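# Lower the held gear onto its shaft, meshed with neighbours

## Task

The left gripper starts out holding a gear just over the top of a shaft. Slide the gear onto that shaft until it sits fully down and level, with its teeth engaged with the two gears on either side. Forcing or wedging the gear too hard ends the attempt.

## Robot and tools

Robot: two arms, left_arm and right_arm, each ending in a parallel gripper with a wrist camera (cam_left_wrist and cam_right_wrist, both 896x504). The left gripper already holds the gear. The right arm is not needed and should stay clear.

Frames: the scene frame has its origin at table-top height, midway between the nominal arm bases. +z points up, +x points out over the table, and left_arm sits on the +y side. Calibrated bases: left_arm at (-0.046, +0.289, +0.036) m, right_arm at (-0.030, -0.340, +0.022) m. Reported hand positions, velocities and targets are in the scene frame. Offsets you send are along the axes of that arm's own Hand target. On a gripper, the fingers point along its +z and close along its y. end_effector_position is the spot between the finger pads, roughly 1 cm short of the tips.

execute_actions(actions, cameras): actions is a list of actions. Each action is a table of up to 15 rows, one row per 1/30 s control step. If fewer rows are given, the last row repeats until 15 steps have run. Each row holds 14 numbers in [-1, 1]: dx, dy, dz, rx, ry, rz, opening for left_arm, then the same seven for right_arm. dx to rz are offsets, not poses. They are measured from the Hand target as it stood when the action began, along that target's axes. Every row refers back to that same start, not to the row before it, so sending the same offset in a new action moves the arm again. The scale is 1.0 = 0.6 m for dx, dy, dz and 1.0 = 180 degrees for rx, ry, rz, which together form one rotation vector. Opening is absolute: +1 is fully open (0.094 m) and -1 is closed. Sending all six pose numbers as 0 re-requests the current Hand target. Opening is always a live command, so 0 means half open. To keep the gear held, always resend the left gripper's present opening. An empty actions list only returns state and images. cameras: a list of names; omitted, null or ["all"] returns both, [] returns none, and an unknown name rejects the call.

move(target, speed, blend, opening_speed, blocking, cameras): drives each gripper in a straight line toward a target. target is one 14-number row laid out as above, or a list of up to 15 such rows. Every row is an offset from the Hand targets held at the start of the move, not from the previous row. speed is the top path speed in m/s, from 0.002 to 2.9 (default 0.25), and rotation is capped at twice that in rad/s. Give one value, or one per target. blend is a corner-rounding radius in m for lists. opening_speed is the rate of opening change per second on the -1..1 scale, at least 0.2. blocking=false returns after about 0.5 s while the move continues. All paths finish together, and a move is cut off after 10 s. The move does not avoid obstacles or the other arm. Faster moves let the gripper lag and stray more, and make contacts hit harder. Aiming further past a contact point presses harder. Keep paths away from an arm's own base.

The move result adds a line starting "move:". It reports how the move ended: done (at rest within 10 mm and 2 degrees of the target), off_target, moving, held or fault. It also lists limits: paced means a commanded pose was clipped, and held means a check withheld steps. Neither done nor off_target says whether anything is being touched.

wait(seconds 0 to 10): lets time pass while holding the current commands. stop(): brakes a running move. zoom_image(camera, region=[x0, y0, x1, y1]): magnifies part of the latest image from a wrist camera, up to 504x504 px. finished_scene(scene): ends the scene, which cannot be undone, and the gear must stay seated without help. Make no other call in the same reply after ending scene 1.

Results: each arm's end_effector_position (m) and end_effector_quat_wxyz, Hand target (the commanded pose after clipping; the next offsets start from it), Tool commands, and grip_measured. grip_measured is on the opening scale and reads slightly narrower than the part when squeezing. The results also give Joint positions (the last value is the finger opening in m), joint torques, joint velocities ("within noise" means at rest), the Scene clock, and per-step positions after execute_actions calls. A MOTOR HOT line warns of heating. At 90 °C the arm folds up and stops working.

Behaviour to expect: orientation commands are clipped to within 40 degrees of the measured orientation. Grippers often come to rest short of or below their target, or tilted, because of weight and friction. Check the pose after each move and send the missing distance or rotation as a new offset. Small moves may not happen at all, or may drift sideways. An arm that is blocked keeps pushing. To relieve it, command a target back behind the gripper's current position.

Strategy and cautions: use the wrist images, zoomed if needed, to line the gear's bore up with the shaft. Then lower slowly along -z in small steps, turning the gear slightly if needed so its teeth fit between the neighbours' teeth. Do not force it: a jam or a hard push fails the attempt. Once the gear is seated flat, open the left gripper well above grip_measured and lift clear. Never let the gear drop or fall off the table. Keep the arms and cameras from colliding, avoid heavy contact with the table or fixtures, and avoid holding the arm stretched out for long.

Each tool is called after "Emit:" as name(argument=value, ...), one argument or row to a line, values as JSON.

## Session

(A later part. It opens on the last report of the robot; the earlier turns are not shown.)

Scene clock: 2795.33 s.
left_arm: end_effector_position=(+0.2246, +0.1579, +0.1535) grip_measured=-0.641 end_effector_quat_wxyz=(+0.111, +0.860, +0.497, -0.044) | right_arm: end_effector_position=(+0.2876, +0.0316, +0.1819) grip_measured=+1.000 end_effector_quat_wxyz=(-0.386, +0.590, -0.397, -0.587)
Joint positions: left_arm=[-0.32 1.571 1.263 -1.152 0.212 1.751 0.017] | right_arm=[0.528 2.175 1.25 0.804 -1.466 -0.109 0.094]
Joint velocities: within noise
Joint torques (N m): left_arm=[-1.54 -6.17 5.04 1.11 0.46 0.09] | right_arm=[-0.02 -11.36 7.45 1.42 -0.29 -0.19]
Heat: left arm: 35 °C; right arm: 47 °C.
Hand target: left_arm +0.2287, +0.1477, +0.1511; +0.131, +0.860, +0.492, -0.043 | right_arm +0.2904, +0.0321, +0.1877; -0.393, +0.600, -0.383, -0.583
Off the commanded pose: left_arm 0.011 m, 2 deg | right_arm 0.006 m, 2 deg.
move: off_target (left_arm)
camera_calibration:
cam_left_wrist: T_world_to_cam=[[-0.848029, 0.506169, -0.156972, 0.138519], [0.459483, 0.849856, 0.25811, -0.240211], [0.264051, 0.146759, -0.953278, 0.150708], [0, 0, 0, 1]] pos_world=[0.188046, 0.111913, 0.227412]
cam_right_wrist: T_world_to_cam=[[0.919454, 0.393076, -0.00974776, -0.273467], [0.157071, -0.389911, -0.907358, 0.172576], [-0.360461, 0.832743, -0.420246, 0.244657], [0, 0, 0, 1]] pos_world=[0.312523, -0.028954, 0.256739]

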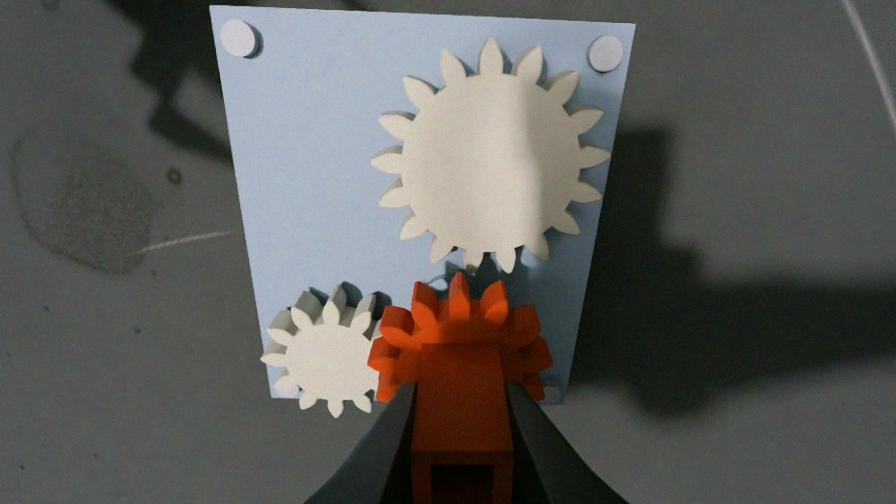

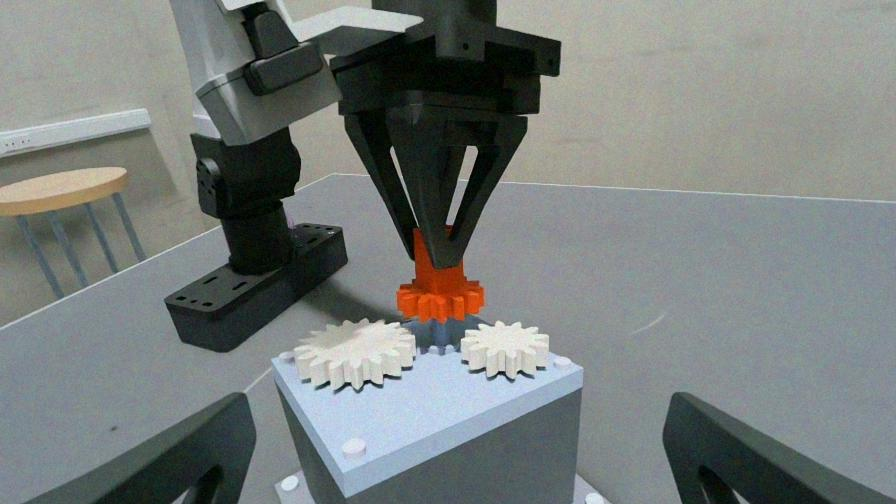

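Emit:
move(
  target=[
    [0.0051,-0.0017,0.0,0.0021,0.0059,0.035,-1,0,0,0,0,0,0,1],
    [0.0051,-0.0017,0.0,0.0021,0.0059,-0.015,-1,0,0,0,0,0,0,1],
    [0.0051,-0.0017,0.0,0.0021,0.0059,0.025,-1,0,0,0,0,0,0,1],
    [0.0051,-0.0017,0.0,0.0021,0.0059,0.0,-1,0,0,0,0,0,0,1],
  ],
  speed=0.15,
)

Emit:
zoom_image(
  camera="cam_left_wrist",
  region=[410, 255, 510, 311],
)

Emit:
zoom_image(
  camera="cam_right_wrist",
  region=[390, 260, 500, 370],
)

Scene clock: 2813.13 s.
left_arm: end_effector_position=(+0.2248, +0.1577, +0.1535) grip_measured=-0.641 end_effector_quat_wxyz=(+0.111, +0.860, +0.497, -0.043) | right_arm: end_effector_position=(+0.2876, +0.0316, +0.1819) grip_measured=+1.000 end_effector_quat_wxyz=(-0.386, +0.590, -0.397, -0.587)
Joint positions: left_arm=[-0.321 1.571 1.263 -1.151 0.211 1.751 0.017] | right_arm=[0.528 2.175 1.25 0.804 -1.466 -0.109 0.094]
Joint velocities: within noise
Joint torques (N m): left_arm=[-1.32 -6.09 5.2 1.08 0.28 0.07] | right_arm=[0.02 -11.43 7.49 1.42 -0.29 -0.2]
Heat: left arm: 35 °C; right arm: 47 °C.
Hand target: left_arm +0.2294, +0.1507, +0.1503; +0.124, +0.861, +0.493, -0.037 | right_arm +0.2904, +0.0321, +0.1877; -0.393, +0.600, -0.383, -0.583
Off the commanded pose: left_arm 0.009 m, 2 deg | right_arm 0.006 m, 2 deg.
move: done
camera_calibration:
cam_left_wrist: T_world_to_cam=[[-0.847432, 0.506804, -0.158139, 0.138907], [0.459479, 0.849354, 0.259761, -0.240341], [0.265964, 0.147469, -0.952636, 0.15002], [0, 0, 0, 1]] pos_world=[0.188247, 0.111613, 0.227312]
cam_right_wrist: T_world_to_cam=[[0.919454, 0.393076, -0.00974776, -0.273467], [0.157071, -0.389911, -0.907358, 0.172576], [-0.360461, 0.832743, -0.420246, 0.244657], [0, 0, 0, 1]] pos_world=[0.312523, -0.028954, 0.256739]

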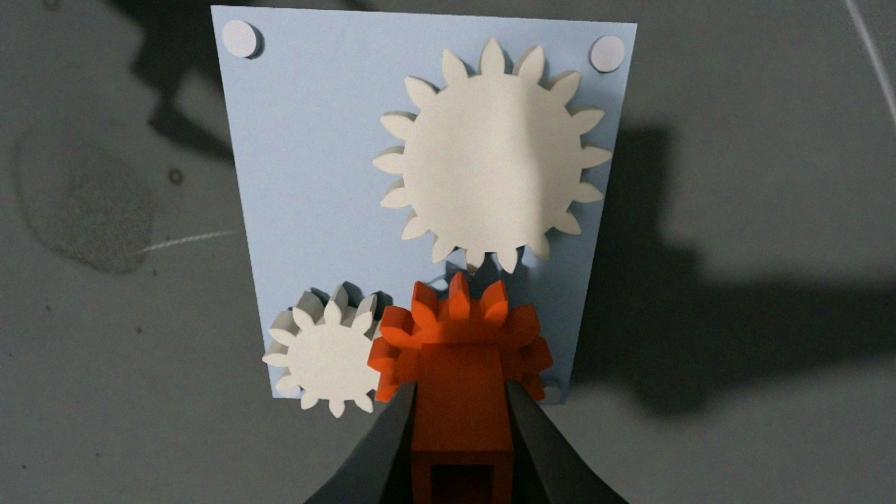

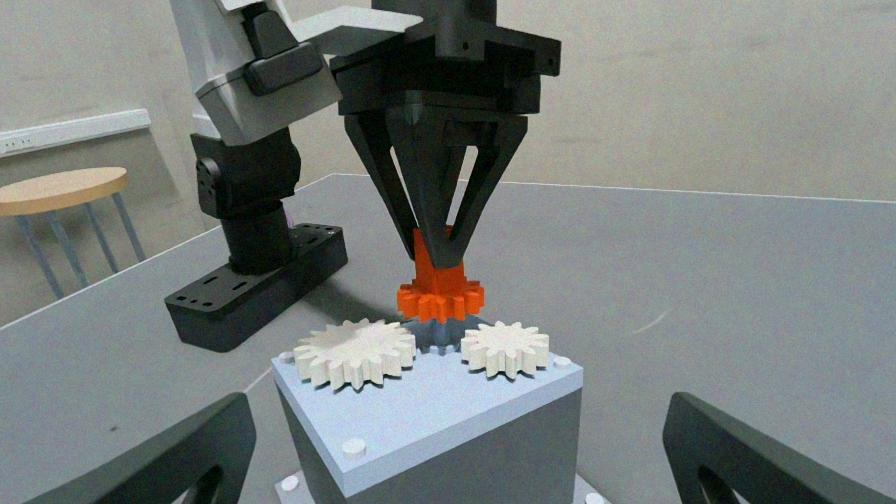

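Scaled by 5.040 from the camera's 896x504 image, which has a finer 1280x720 frame.

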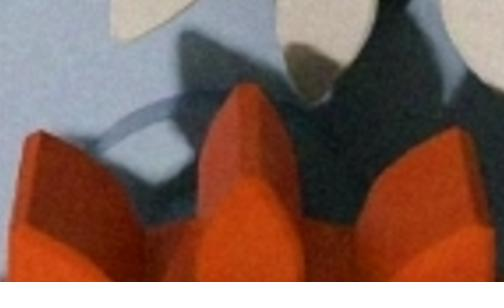

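Scaled by 4.582 from the camera's 896x504 image, which has a finer 1280x720 frame.

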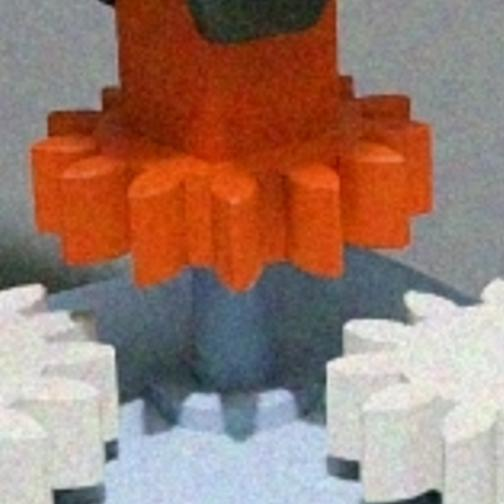

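Emit:
zoom_image(
  camera="cam_left_wrist",
  region=[425, 265, 485, 299],
)

Scaled by 8.400 from the camera's 896x504 image, which has a finer 1280x720 frame.

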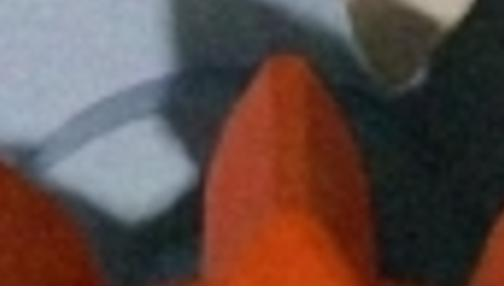

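Emit:
move(
  target=[
    [-0.0051,0.0030,0.0022,-0.0036,-0.0054,0.035,-1,0,0,0,0,0,0,1],
    [-0.0051,0.0030,0.0022,-0.0036,-0.0054,-0.015,-1,0,0,0,0,0,0,1],
    [-0.0051,0.0030,0.0022,-0.0036,-0.0054,0.025,-1,0,0,0,0,0,0,1],
    [-0.0051,0.0030,0.0022,-0.0036,-0.0054,0.0,-1,0,0,0,0,0,0,1],
  ],
  speed=0.15,
)

Emit:
zoom_image(
  camera="cam_left_wrist",
  region=[425, 265, 485, 299],
)

Emit:
zoom_image(
  camera="cam_right_wrist",
  region=[390, 260, 500, 370],
)

Scene clock: 2871.73 s.
left_arm: end_effector_position=(+0.2252, +0.1572, +0.1536) grip_measured=-0.641 end_effector_quat_wxyz=(+0.114, +0.859, +0.497, -0.042) | right_arm: end_effector_position=(+0.2876, +0.0316, +0.1819) grip_measured=+1.000 end_effector_quat_wxyz=(-0.386, +0.590, -0.397, -0.587)
Joint positions: left_arm=[-0.321 1.567 1.259 -1.145 0.213 1.748 0.017] | right_arm=[0.528 2.175 1.25 0.804 -1.466 -0.11 0.094]
Joint velocities: within noise
Joint torques (N m): left_arm=[-1.54 -5.86 4.92 1.16 0.46 0.1] | right_arm=[-0.06 -11.32 7.39 1.43 -0.29 -0.2]
Heat: left arm: 35 °C; right arm: 47 °C.
Hand target: left_arm +0.2295, +0.1469, +0.1499; +0.133, +0.860, +0.492, -0.041 | right_arm +0.2904, +0.0321, +0.1877; -0.393, +0.600, -0.382, -0.583
Off the commanded pose: left_arm 0.012 m, 2 deg | right_arm 0.007 m, 2 deg.
move: off_target (left_arm)
camera_calibration:
cam_left_wrist: T_world_to_cam=[[-0.847957, 0.504209, -0.163531, 0.140725], [0.456404, 0.851398, 0.258492, -0.239605], [0.269564, 0.144554, -0.952071, 0.149639], [0, 0, 0, 1]] pos_world=[0.188348, 0.111413, 0.227416]
cam_right_wrist: T_world_to_cam=[[0.919452, 0.393091, -0.00940701, -0.273553], [0.157351, -0.389764, -0.907372, 0.172496], [-0.360346, 0.832805, -0.420222, 0.244617], [0, 0, 0, 1]] pos_world=[0.312523, -0.0289541, 0.256739]

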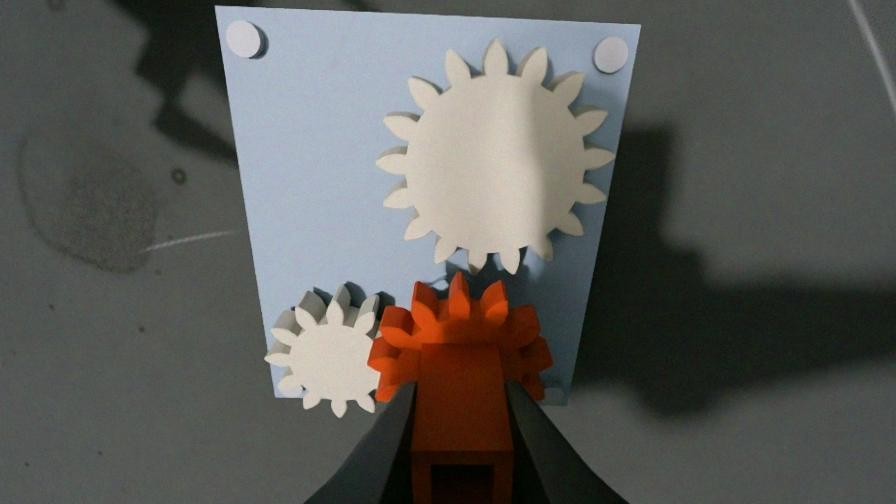

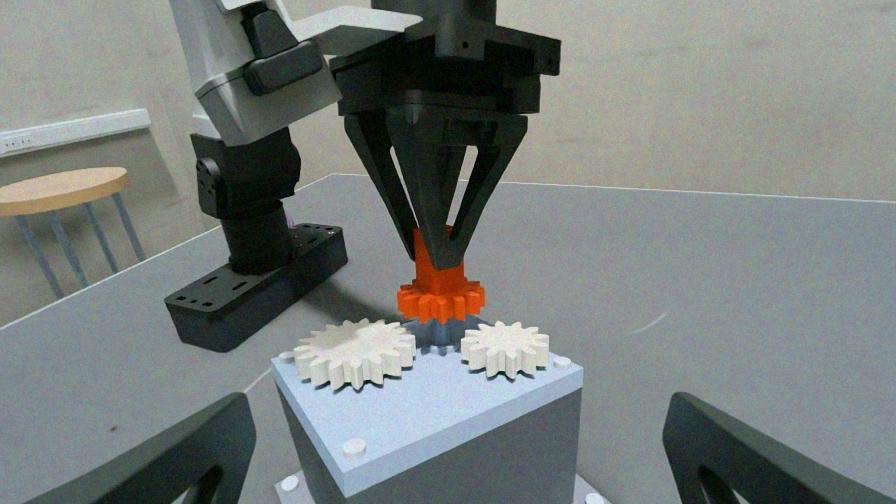

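Scaled by 8.400 from the camera's 896x504 image, which has a finer 1280x720 frame.

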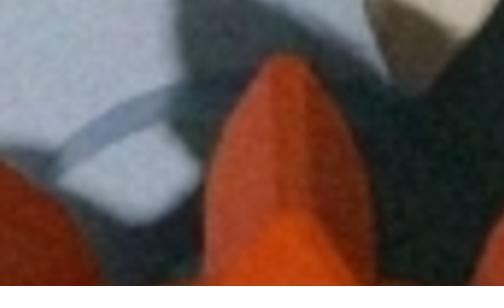

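Scaled by 4.582 from the camera's 896x504 image, which has a finer 1280x720 frame.

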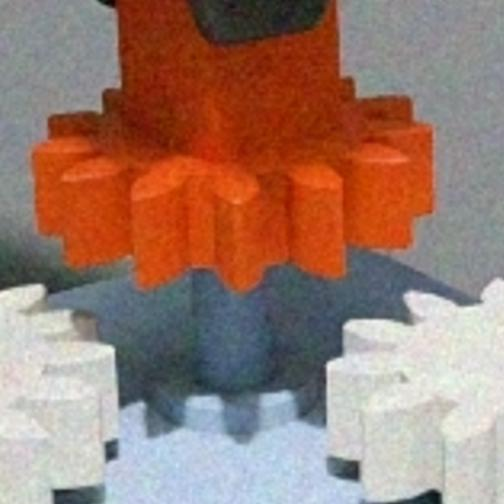

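Emit:
move(
  target=[
    [-0.0021,0.0022,0.001,-0.0026,-0.0025,0.035,-1,0,0,0,0,0,0,1],
    [-0.0021,0.0022,0.001,-0.0026,-0.0025,-0.02,-1,0,0,0,0,0,0,1],
    [-0.0021,0.0022,0.001,-0.0026,-0.0025,0.035,-1,0,0,0,0,0,0,1],
    [-0.0021,0.0022,0.001,-0.0026,-0.0025,-0.02,-1,0,0,0,0,0,0,1],
    [-0.0021,0.0022,0.001,-0.0026,-0.0025,0.0,-1,0,0,0,0,0,0,1],
  ],
  speed=0.15,
)

Emit:
zoom_image(
  camera="cam_left_wrist",
  region=[425, 265, 485, 299],
)

Emit:
zoom_image(
  camera="cam_right_wrist",
  region=[390, 260, 500, 370],
)

Scene clock: 2887.27 s.
left_arm: end_effector_position=(+0.2258, +0.1541, +0.1494) grip_measured=-0.641 end_effector_quat_wxyz=(+0.120, +0.854, +0.504, -0.043) | right_arm: end_effector_position=(+0.2876, +0.0316, +0.1819) grip_measured=+1.000 end_effector_quat_wxyz=(-0.386, +0.590, -0.397, -0.587)
Joint positions: left_arm=[-0.326 1.564 1.237 -1.113 0.22 1.724 0.017] | right_arm=[0.528 2.175 1.25 0.804 -1.466 -0.11 0.094]
Joint velocities: within noise
Joint torques (N m): left_arm=[-1.18 -5.85 6.45 0.96 0.48 0.29] | right_arm=[-0.03 -11.37 7.45 1.41 -0.31 -0.21]
Heat: left arm: 35 °C; right arm: 47 °C.
Hand target: left_arm +0.2300, +0.1452, +0.1498; +0.138, +0.859, +0.491, -0.042 | right_arm +0.2904, +0.0321, +0.1877; -0.393, +0.600, -0.383, -0.583
Off the commanded pose: left_arm 0.010 m, 3 deg | right_arm 0.007 m, 2 deg.
move: off_target (left_arm)
camera_calibration:
cam_left_wrist: T_world_to_cam=[[-0.856087, 0.4874, -0.171917, 0.147741], [0.44073, 0.862201, 0.249734, -0.232909], [0.269947, 0.138025, -0.952931, 0.146974], [0, 0, 0, 1]] pos_world=[0.189454, 0.10852, 0.223621]
cam_right_wrist: T_world_to_cam=[[0.919461, 0.39306, -0.0097839, -0.27346], [0.157035, -0.389927, -0.907357, 0.172587], [-0.360461, 0.832743, -0.420246, 0.244657], [0, 0, 0, 1]] pos_world=[0.312523, -0.028954, 0.256739]

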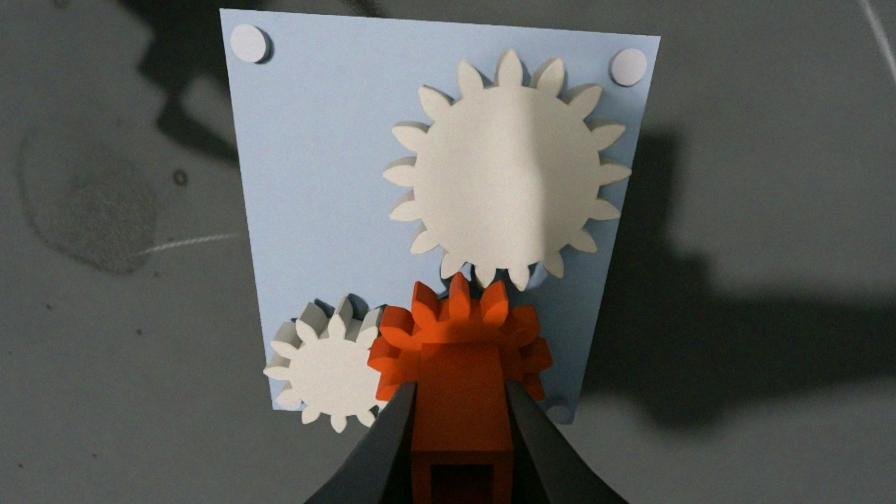

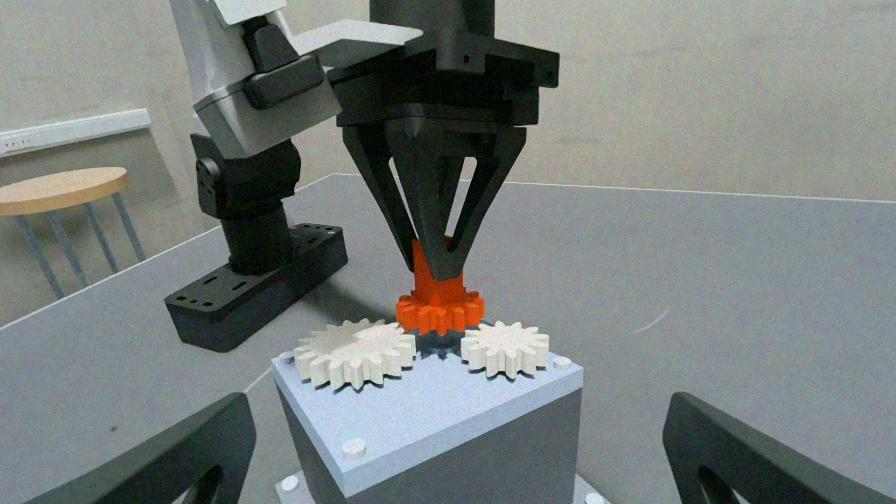

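Scaled by 8.400 from the camera's 896x504 image, which has a finer 1280x720 frame.

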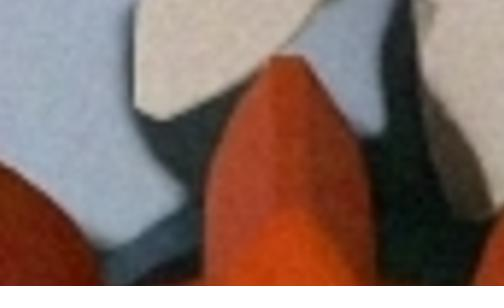

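Scaled by 4.582 from the camera's 896x504 image, which has a finer 1280x720 frame.

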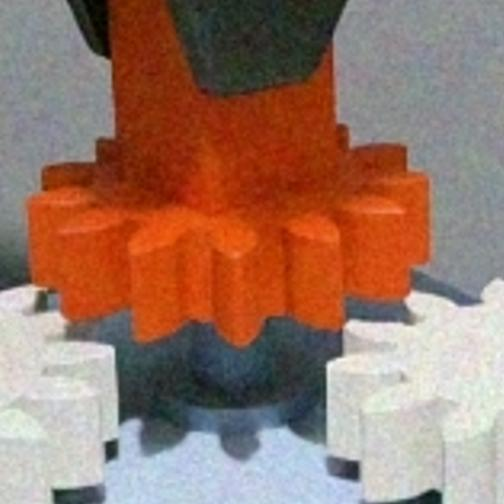

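Emit:
zoom_image(
  camera="cam_left_wrist",
  region=[400, 255, 560, 345],
)

Emit:
zoom_image(
  camera="cam_right_wrist",
  region=[420, 310, 470, 365],
)

Scaled by 3.150 from the camera's 896x504 image, which has a finer 1280x720 frame.

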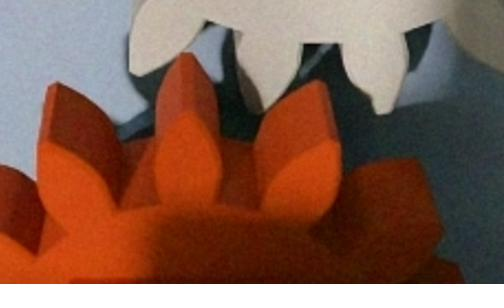

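Scaled by 9.164 from the camera's 896x504 image, which has a finer 1280x720 frame.

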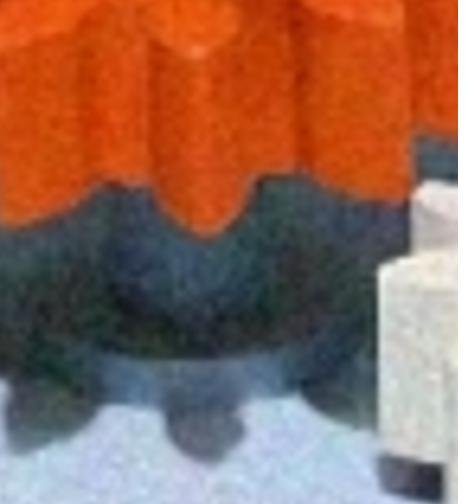

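Emit:
move(
  target=[0,0,0.005,0,0,0,-1,0,0,0,0,0,0,1],
  speed=0.05,
)

Emit:
zoom_image(
  camera="cam_left_wrist",
  region=[400, 255, 560, 345],
)

Emit:
zoom_image(
  camera="cam_right_wrist",
  region=[390, 260, 500, 370],
)

Scene clock: 2960.63 s.
left_arm: end_effector_position=(+0.2257, +0.1537, +0.1475) grip_measured=-0.641 end_effector_quat_wxyz=(+0.120, +0.855, +0.503, -0.042) | right_arm: end_effector_position=(+0.2876, +0.0316, +0.1819) grip_measured=+1.000 end_effector_quat_wxyz=(-0.386, +0.590, -0.397, -0.587)
Joint positions: left_arm=[-0.328 1.564 1.23 -1.105 0.22 1.725 0.017] | right_arm=[0.528 2.175 1.25 0.804 -1.466 -0.11 0.094]
Joint velocities: within noise
Joint torques (N m): left_arm=[-1.28 -5.64 6.39 0.99 0.47 0.24] | right_arm=[-0.08 -11.38 7.51 1.42 -0.29 -0.22]
Heat: left arm: 36 °C; right arm: 47 °C.
Hand target: left_arm +0.2302, +0.1443, +0.1469; +0.139, +0.859, +0.491, -0.042 | right_arm +0.2904, +0.0321, +0.1877; -0.393, +0.600, -0.383, -0.583
Off the commanded pose: left_arm 0.010 m, 3 deg | right_arm 0.007 m, 2 deg.
move: off_target (left_arm)
camera_calibration:
cam_left_wrist: T_world_to_cam=[[-0.854792, 0.489237, -0.173137, 0.147131], [0.442324, 0.861303, 0.250014, -0.232309], [0.27144, 0.137128, -0.952637, 0.145036], [0, 0, 0, 1]] pos_world=[0.189154, 0.108218, 0.221721]
cam_right_wrist: T_world_to_cam=[[0.919461, 0.39306, -0.0097839, -0.27346], [0.157035, -0.389927, -0.907357, 0.172587], [-0.360461, 0.832743, -0.420246, 0.244657], [0, 0, 0, 1]] pos_world=[0.312523, -0.028954, 0.256739]

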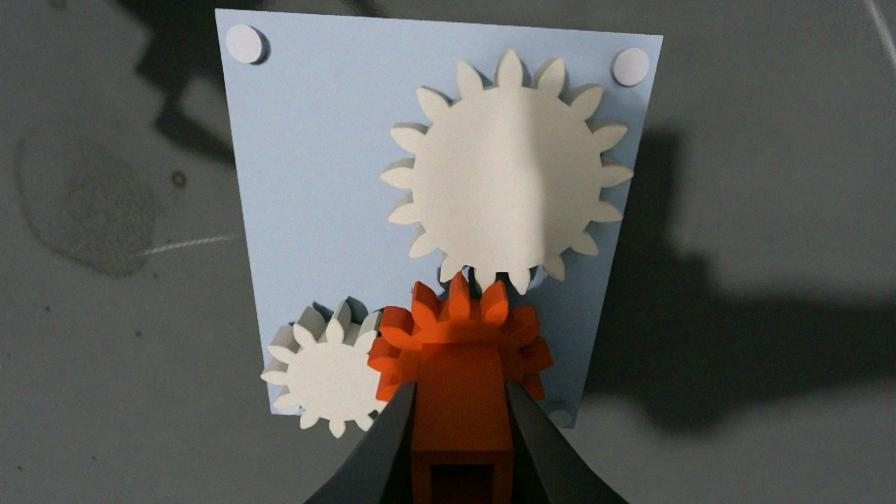

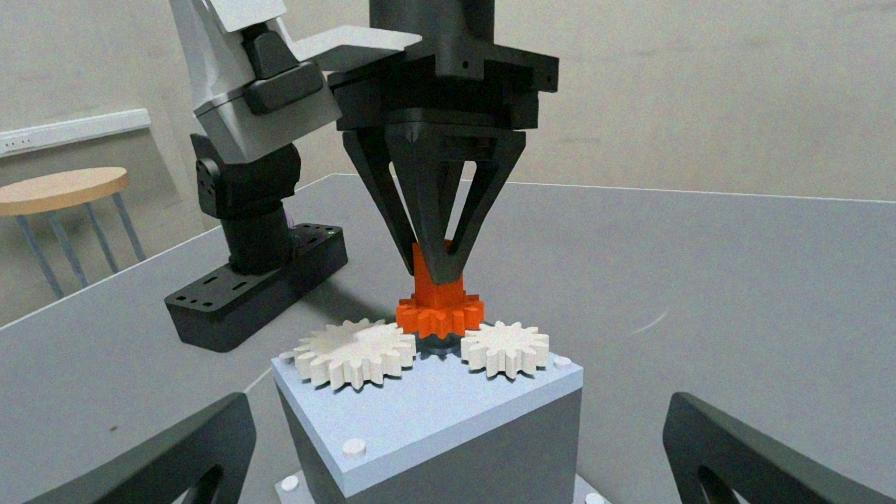

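Scaled by 3.150 from the camera's 896x504 image, which has a finer 1280x720 frame.

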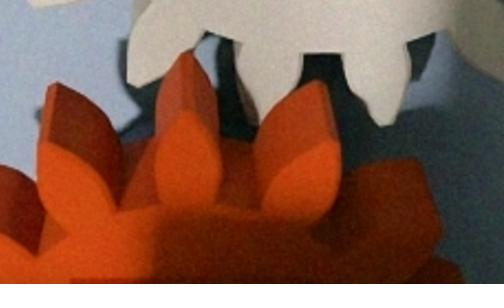

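Scaled by 4.582 from the camera's 896x504 image, which has a finer 1280x720 frame.

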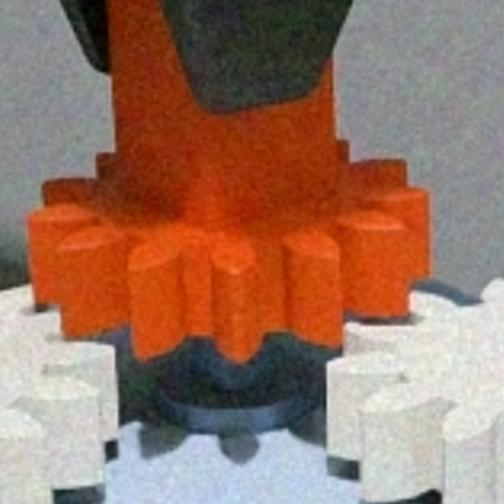

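Emit:
zoom_image(
  camera="cam_left_wrist",
  region=[250, 280, 430, 450],
)

Emit:
zoom_image(
  camera="cam_left_wrist",
  region=[370, 40, 650, 320],
)

Scaled by 2.800 from the camera's 896x504 image, which has a finer 1280x720 frame.

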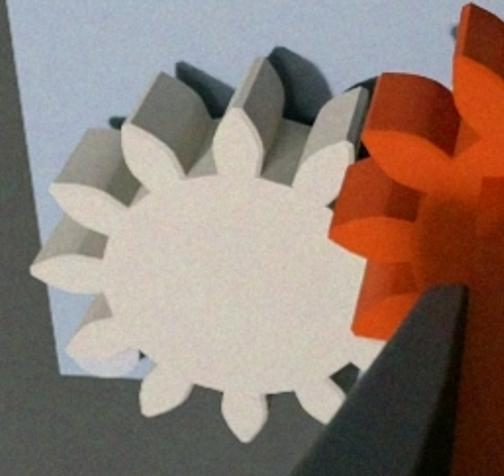

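Scaled by 1.800 from the camera's 896x504 image, which has a finer 1280x720 frame.

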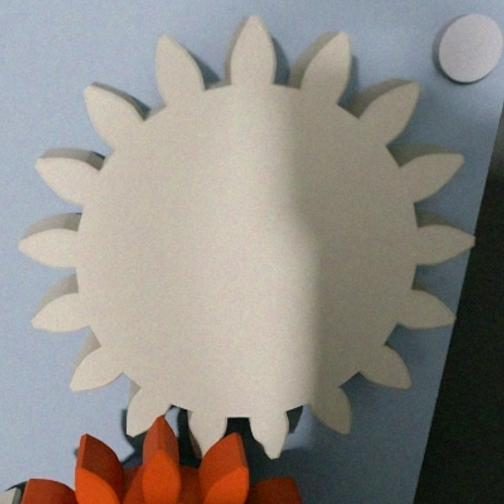

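Emit:
move(
  target=[
    [0,0,0.003,0,0,-0.014,-1,0,0,0,0,0,0,1],
    [0,0,0.006,0,0,-0.014,-1,0,0,0,0,0,0,1],
  ],
  speed=0.05,
)

Emit:
zoom_image(
  camera="cam_right_wrist",
  region=[390, 260, 500, 370],
)

Scene clock: 3159.47 s.
left_arm: end_effector_position=(+0.2258, +0.1535, +0.1464) grip_measured=-0.641 end_effector_quat_wxyz=(+0.120, +0.848, +0.515, -0.044) | right_arm: end_effector_position=(+0.2876, +0.0316, +0.1819) grip_measured=+1.000 end_effector_quat_wxyz=(-0.386, +0.590, -0.397, -0.587)
Joint positions: left_arm=[-0.328 1.564 1.225 -1.099 0.22 1.697 0.017] | right_arm=[0.528 2.175 1.25 0.804 -1.466 -0.11 0.094]
Joint velocities: within noise
Joint torques (N m): left_arm=[-1.57 -5.27 5.9 1.12 0.46 0.09] | right_arm=[-0.02 -11.47 7.36 1.42 -0.29 -0.21]
Heat: left arm: 36 °C; right arm: 48 °C.
Hand target: left_arm +0.2304, +0.1434, +0.1434; +0.137, +0.848, +0.510, -0.045 | right_arm +0.2904, +0.0321, +0.1877; -0.393, +0.600, -0.383, -0.583
Off the commanded pose: left_arm 0.012 m, 2 deg | right_arm 0.007 m, 2 deg.
move: off_target (left_arm)
camera_calibration:
cam_left_wrist: T_world_to_cam=[[-0.868288, 0.466368, -0.169045, 0.153126], [0.421011, 0.873038, 0.246076, -0.228352], [0.262345, 0.142496, -0.954395, 0.145371], [0, 0, 0, 1]] pos_world=[0.19096, 0.107232, 0.220819]
cam_right_wrist: T_world_to_cam=[[0.919461, 0.39306, -0.0097839, -0.27346], [0.157035, -0.389927, -0.907357, 0.172587], [-0.360461, 0.832743, -0.420246, 0.244657], [0, 0, 0, 1]] pos_world=[0.312523, -0.028954, 0.256739]

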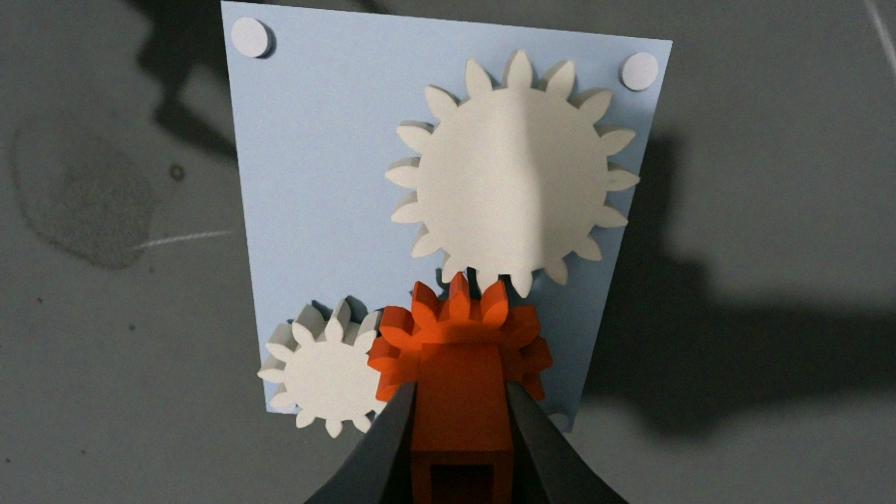

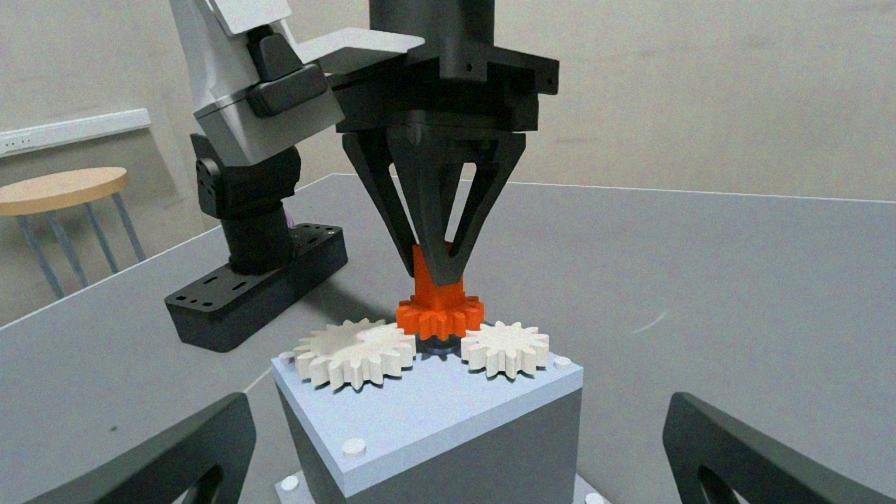

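Scaled by 4.582 from the camera's 896x504 image, which has a finer 1280x720 frame.

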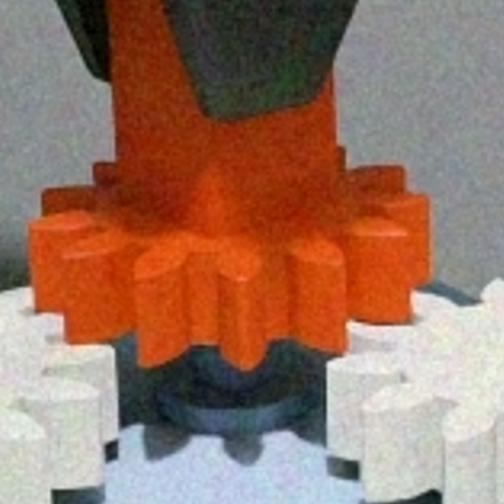

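Emit:
move(
  target=[
    [0,0,0.001,0,0,0.045,-1,0,0,0,0,0,0,1],
  ],
  speed=0.06,
)

Emit:
zoom_image(
  camera="cam_right_wrist",
  region=[390, 260, 500, 370],
)

Scene clock: 3169.03 s.
left_arm: end_effector_position=(+0.2258, +0.1536, +0.1464) grip_measured=-0.641 end_effector_quat_wxyz=(+0.122, +0.876, +0.465, -0.036) | right_arm: end_effector_position=(+0.2876, +0.0316, +0.1819) grip_measured=+1.000 end_effector_quat_wxyz=(-0.386, +0.590, -0.397, -0.587)
Joint positions: left_arm=[-0.328 1.564 1.225 -1.099 0.219 1.813 0.017] | right_arm=[0.528 2.175 1.25 0.804 -1.466 -0.11 0.094]
Joint velocities: within noise
Joint torques (N m): left_arm=[-1.55 -5.44 5.71 1.14 0.47 0.32] | right_arm=[-0.05 -11.34 7.35 1.42 -0.29 -0.23]
Heat: left arm: 36 °C; right arm: 48 °C.
Hand target: left_arm +0.2305, +0.1432, +0.1429; +0.140, +0.882, +0.449, -0.036 | right_arm +0.2904, +0.0321, +0.1877; -0.393, +0.600, -0.383, -0.583
Off the commanded pose: left_arm 0.012 m, 3 deg | right_arm 0.007 m, 2 deg.
move: off_target (left_arm)
camera_calibration:
cam_left_wrist: T_world_to_cam=[[-0.805373, 0.561488, -0.190015, 0.127328], [0.508585, 0.819194, 0.265072, -0.242733], [0.304494, 0.116843, -0.945321, 0.138468], [0, 0, 0, 1]] pos_world=[0.183834, 0.111173, 0.219433]
cam_right_wrist: T_world_to_cam=[[0.919461, 0.39306, -0.0097839, -0.27346], [0.157035, -0.389927, -0.907357, 0.172587], [-0.360461, 0.832743, -0.420246, 0.244657], [0, 0, 0, 1]] pos_world=[0.312523, -0.028954, 0.256739]

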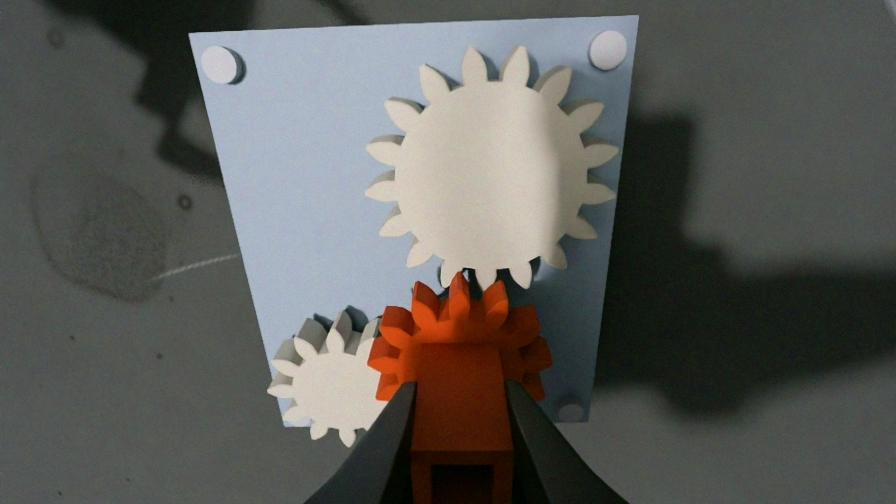

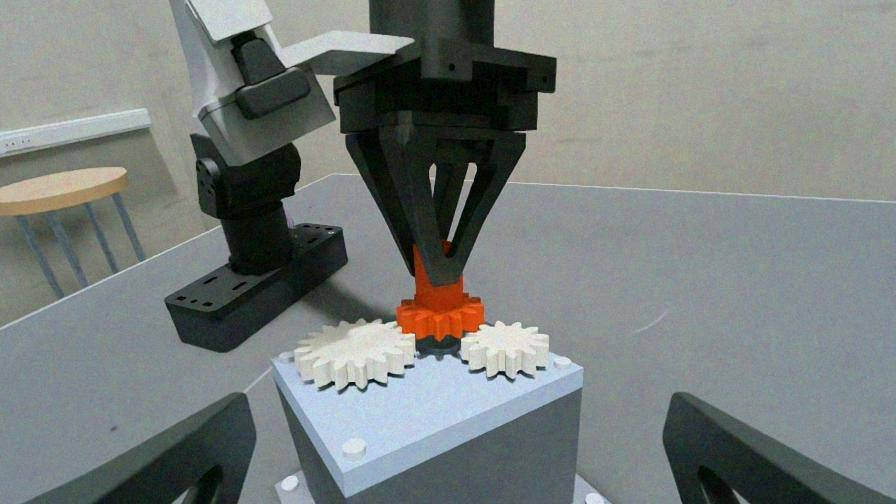

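Scaled by 4.582 from the camera's 896x504 image, which has a finer 1280x720 frame.

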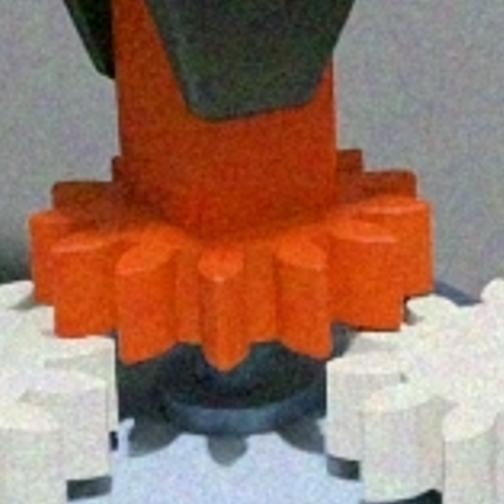

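Emit:
zoom_image(
  camera="cam_left_wrist",
  region=[250, 280, 430, 450],
)

Emit:
zoom_image(
  camera="cam_left_wrist",
  region=[355, 40, 635, 320],
)

Scaled by 2.800 from the camera's 896x504 image, which has a finer 1280x720 frame.

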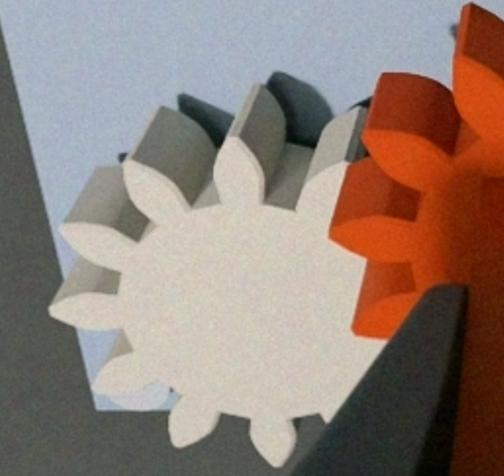

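Scaled by 1.800 from the camera's 896x504 image, which has a finer 1280x720 frame.

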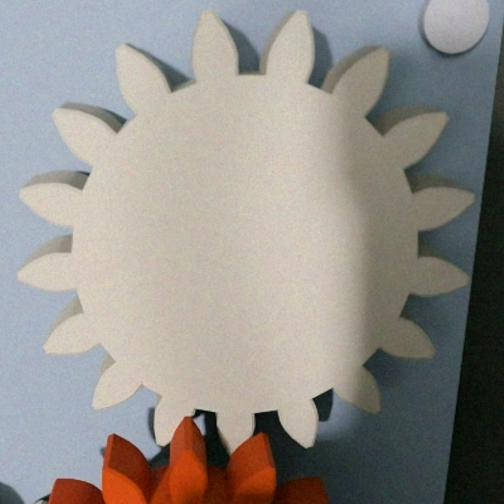

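Emit:
move(
  target=[
    [0,0,-0.012,0,0,0,-1,0,0,0,0,0,0,1],
    [0,0,-0.012,0,0,0.047,-1,0,0,0,0,0,0,1],
    [0,0,-0.002,0,0,0.047,-1,0,0,0,0,0,0,1],
  ],
  speed=0.06,
)

Emit:
zoom_image(
  camera="cam_right_wrist",
  region=[390, 260, 500, 370],
)

Scene clock: 3208.73 s.
left_arm: end_effector_position=(+0.2252, +0.1540, +0.1462) grip_measured=-0.641 end_effector_quat_wxyz=(+0.123, +0.909, +0.398, -0.028) | right_arm: end_effector_position=(+0.2876, +0.0316, +0.1819) grip_measured=+1.000 end_effector_quat_wxyz=(-0.386, +0.590, -0.397, -0.587)
Joint positions: left_arm=[-0.328 1.564 1.225 -1.102 0.218 1.964 0.017] | right_arm=[0.528 2.175 1.25 0.804 -1.466 -0.11 0.094]
Joint velocities: within noise
Joint torques (N m): left_arm=[-1.43 -5.46 5.98 1.09 0.51 0.27] | right_arm=[-0.06 -11.3 7.46 1.41 -0.28 -0.2]
Heat: left arm: 36 °C; right arm: 48 °C.
Hand target: left_arm +0.2304, +0.1435, +0.1440; +0.143, +0.912, +0.383, -0.025 | right_arm +0.2904, +0.0321, +0.1877; -0.393, +0.600, -0.383, -0.583
Off the commanded pose: left_arm 0.012 m, 3 deg | right_arm 0.007 m, 2 deg.
move: off_target (left_arm)
camera_calibration:
cam_left_wrist: T_world_to_cam=[[-0.708501, 0.673535, -0.210656, 0.0905581], [0.612163, 0.735081, 0.291398, -0.256903], [0.351116, 0.0775, -0.933119, 0.132255], [0, 0, 0, 1]] pos_world=[0.17499, 0.1176, 0.217347]
cam_right_wrist: T_world_to_cam=[[0.919461, 0.39306, -0.0097839, -0.27346], [0.157035, -0.389927, -0.907357, 0.172587], [-0.360461, 0.832743, -0.420246, 0.244657], [0, 0, 0, 1]] pos_world=[0.312523, -0.028954, 0.256739]

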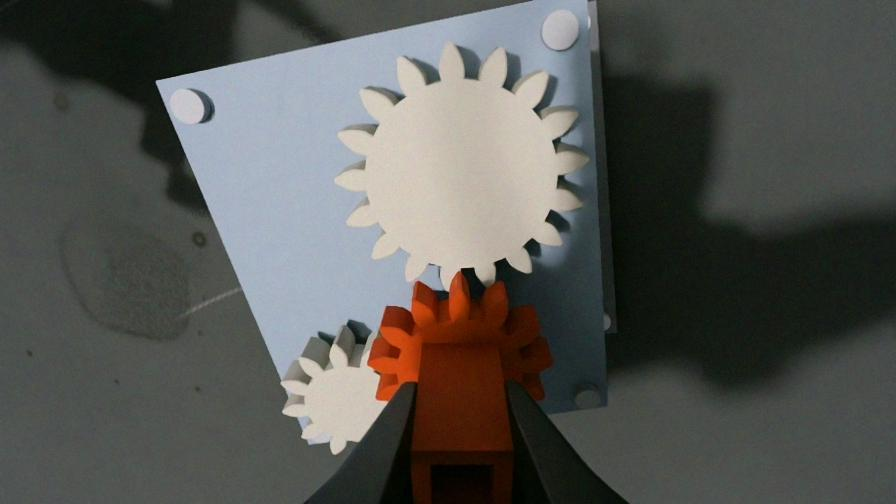

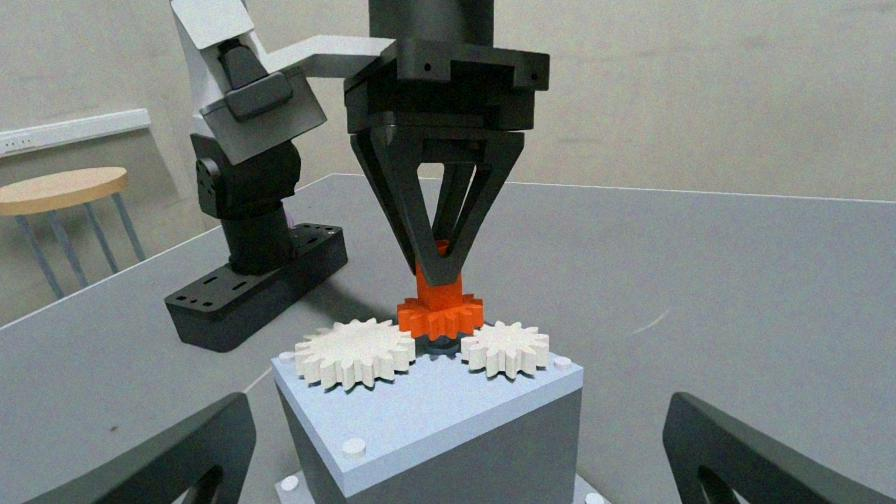

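Scaled by 4.582 from the camera's 896x504 image, which has a finer 1280x720 frame.

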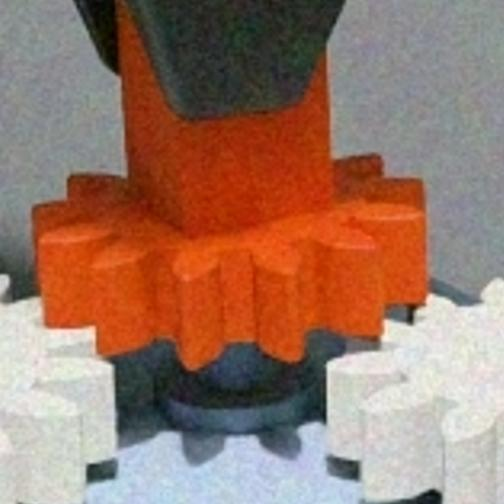

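Emit:
move(
  target=[
    [0,0,0.004,0,0,-0.02,-1,0,0,0,0,0,0,1],
    [0,0,0.006,0,0,0.02,-1,0,0,0,0,0,0,1],
    [0,0,0.006,0,0,-0.03,-1,0,0,0,0,0,0,1],
    [0,0,0.006,0,0,0.03,-1,0,0,0,0,0,0,1],
    [0,0,0.006,0,0,0.0,-1,0,0,0,0,0,0,1],
  ],
  speed=0.1,
)

Emit:
zoom_image(
  camera="cam_right_wrist",
  region=[390, 260, 500, 370],
)

Scene clock: 3221.47 s.
left_arm: end_effector_position=(+0.2250, +0.1541, +0.1459) grip_measured=-0.641 end_effector_quat_wxyz=(+0.123, +0.912, +0.389, -0.027) | right_arm: end_effector_position=(+0.2876, +0.0316, +0.1819) grip_measured=+1.000 end_effector_quat_wxyz=(-0.386, +0.590, -0.397, -0.587)
Joint positions: left_arm=[-0.328 1.564 1.224 -1.101 0.218 1.983 0.017] | right_arm=[0.528 2.175 1.25 0.804 -1.466 -0.11 0.094]
Joint velocities: within noise
Joint torques (N m): left_arm=[-1.72 -5.14 5.11 1.23 0.49 0.09] | right_arm=[-0.02 -11.52 7.41 1.42 -0.28 -0.22]
Heat: left arm: 36 °C; right arm: 48 °C.
Hand target: left_arm +0.2306, +0.1425, +0.1406; +0.143, +0.912, +0.383, -0.025 | right_arm +0.2904, +0.0321, +0.1877; -0.393, +0.600, -0.383, -0.583
Off the commanded pose: left_arm 0.014 m, 2 deg | right_arm 0.007 m, 2 deg.
move: off_target (left_arm)
camera_calibration:
cam_left_wrist: T_world_to_cam=[[-0.694775, 0.686957, -0.213022, 0.0855837], [0.624585, 0.723139, 0.294895, -0.258209], [0.356624, 0.0718351, -0.931482, 0.131375], [0, 0, 0, 1]] pos_world=[0.173884, 0.118492, 0.216749]
cam_right_wrist: T_world_to_cam=[[0.919461, 0.39306, -0.0097839, -0.27346], [0.157035, -0.389927, -0.907357, 0.172587], [-0.360461, 0.832743, -0.420246, 0.244657], [0, 0, 0, 1]] pos_world=[0.312523, -0.028954, 0.256739]

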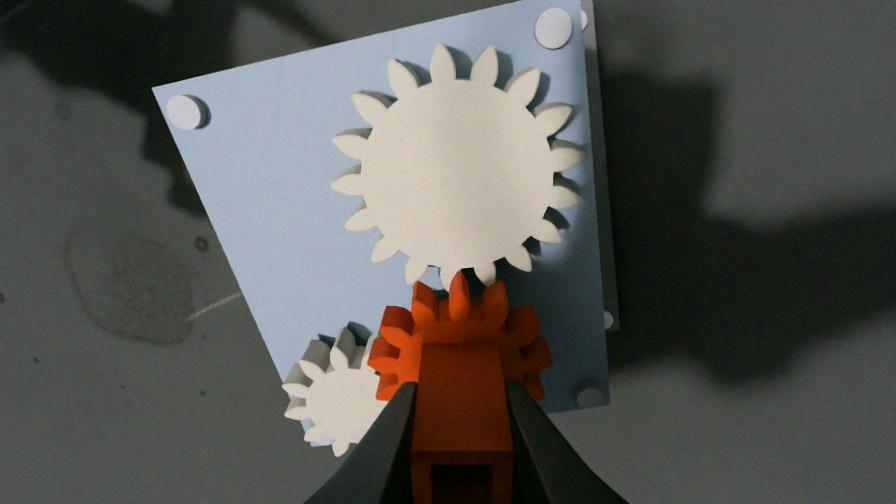

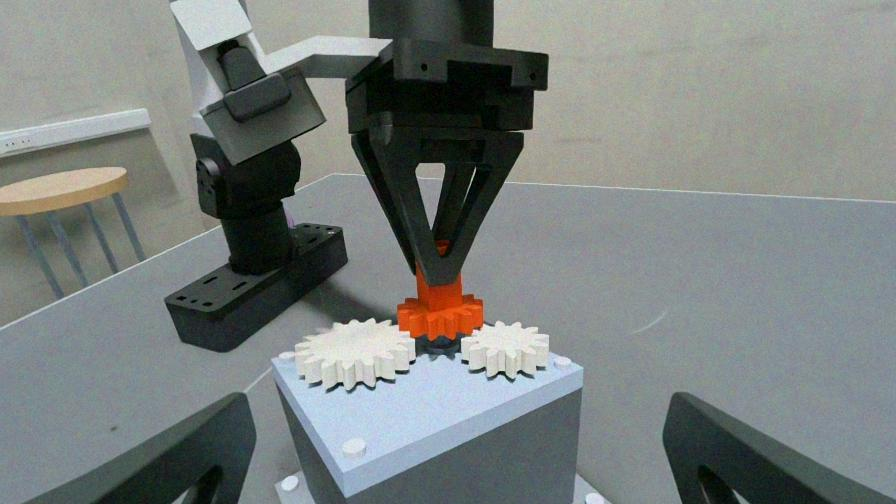

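Scaled by 4.582 from the camera's 896x504 image, which has a finer 1280x720 frame.

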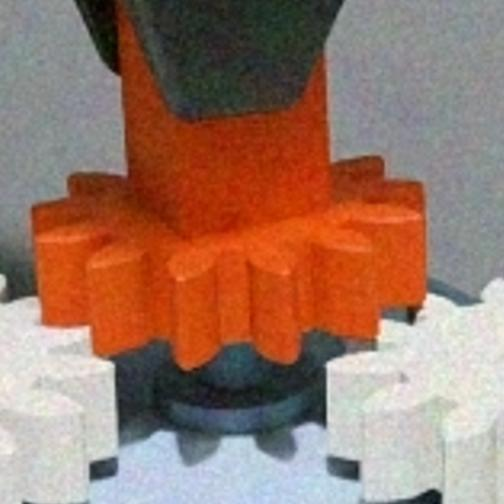

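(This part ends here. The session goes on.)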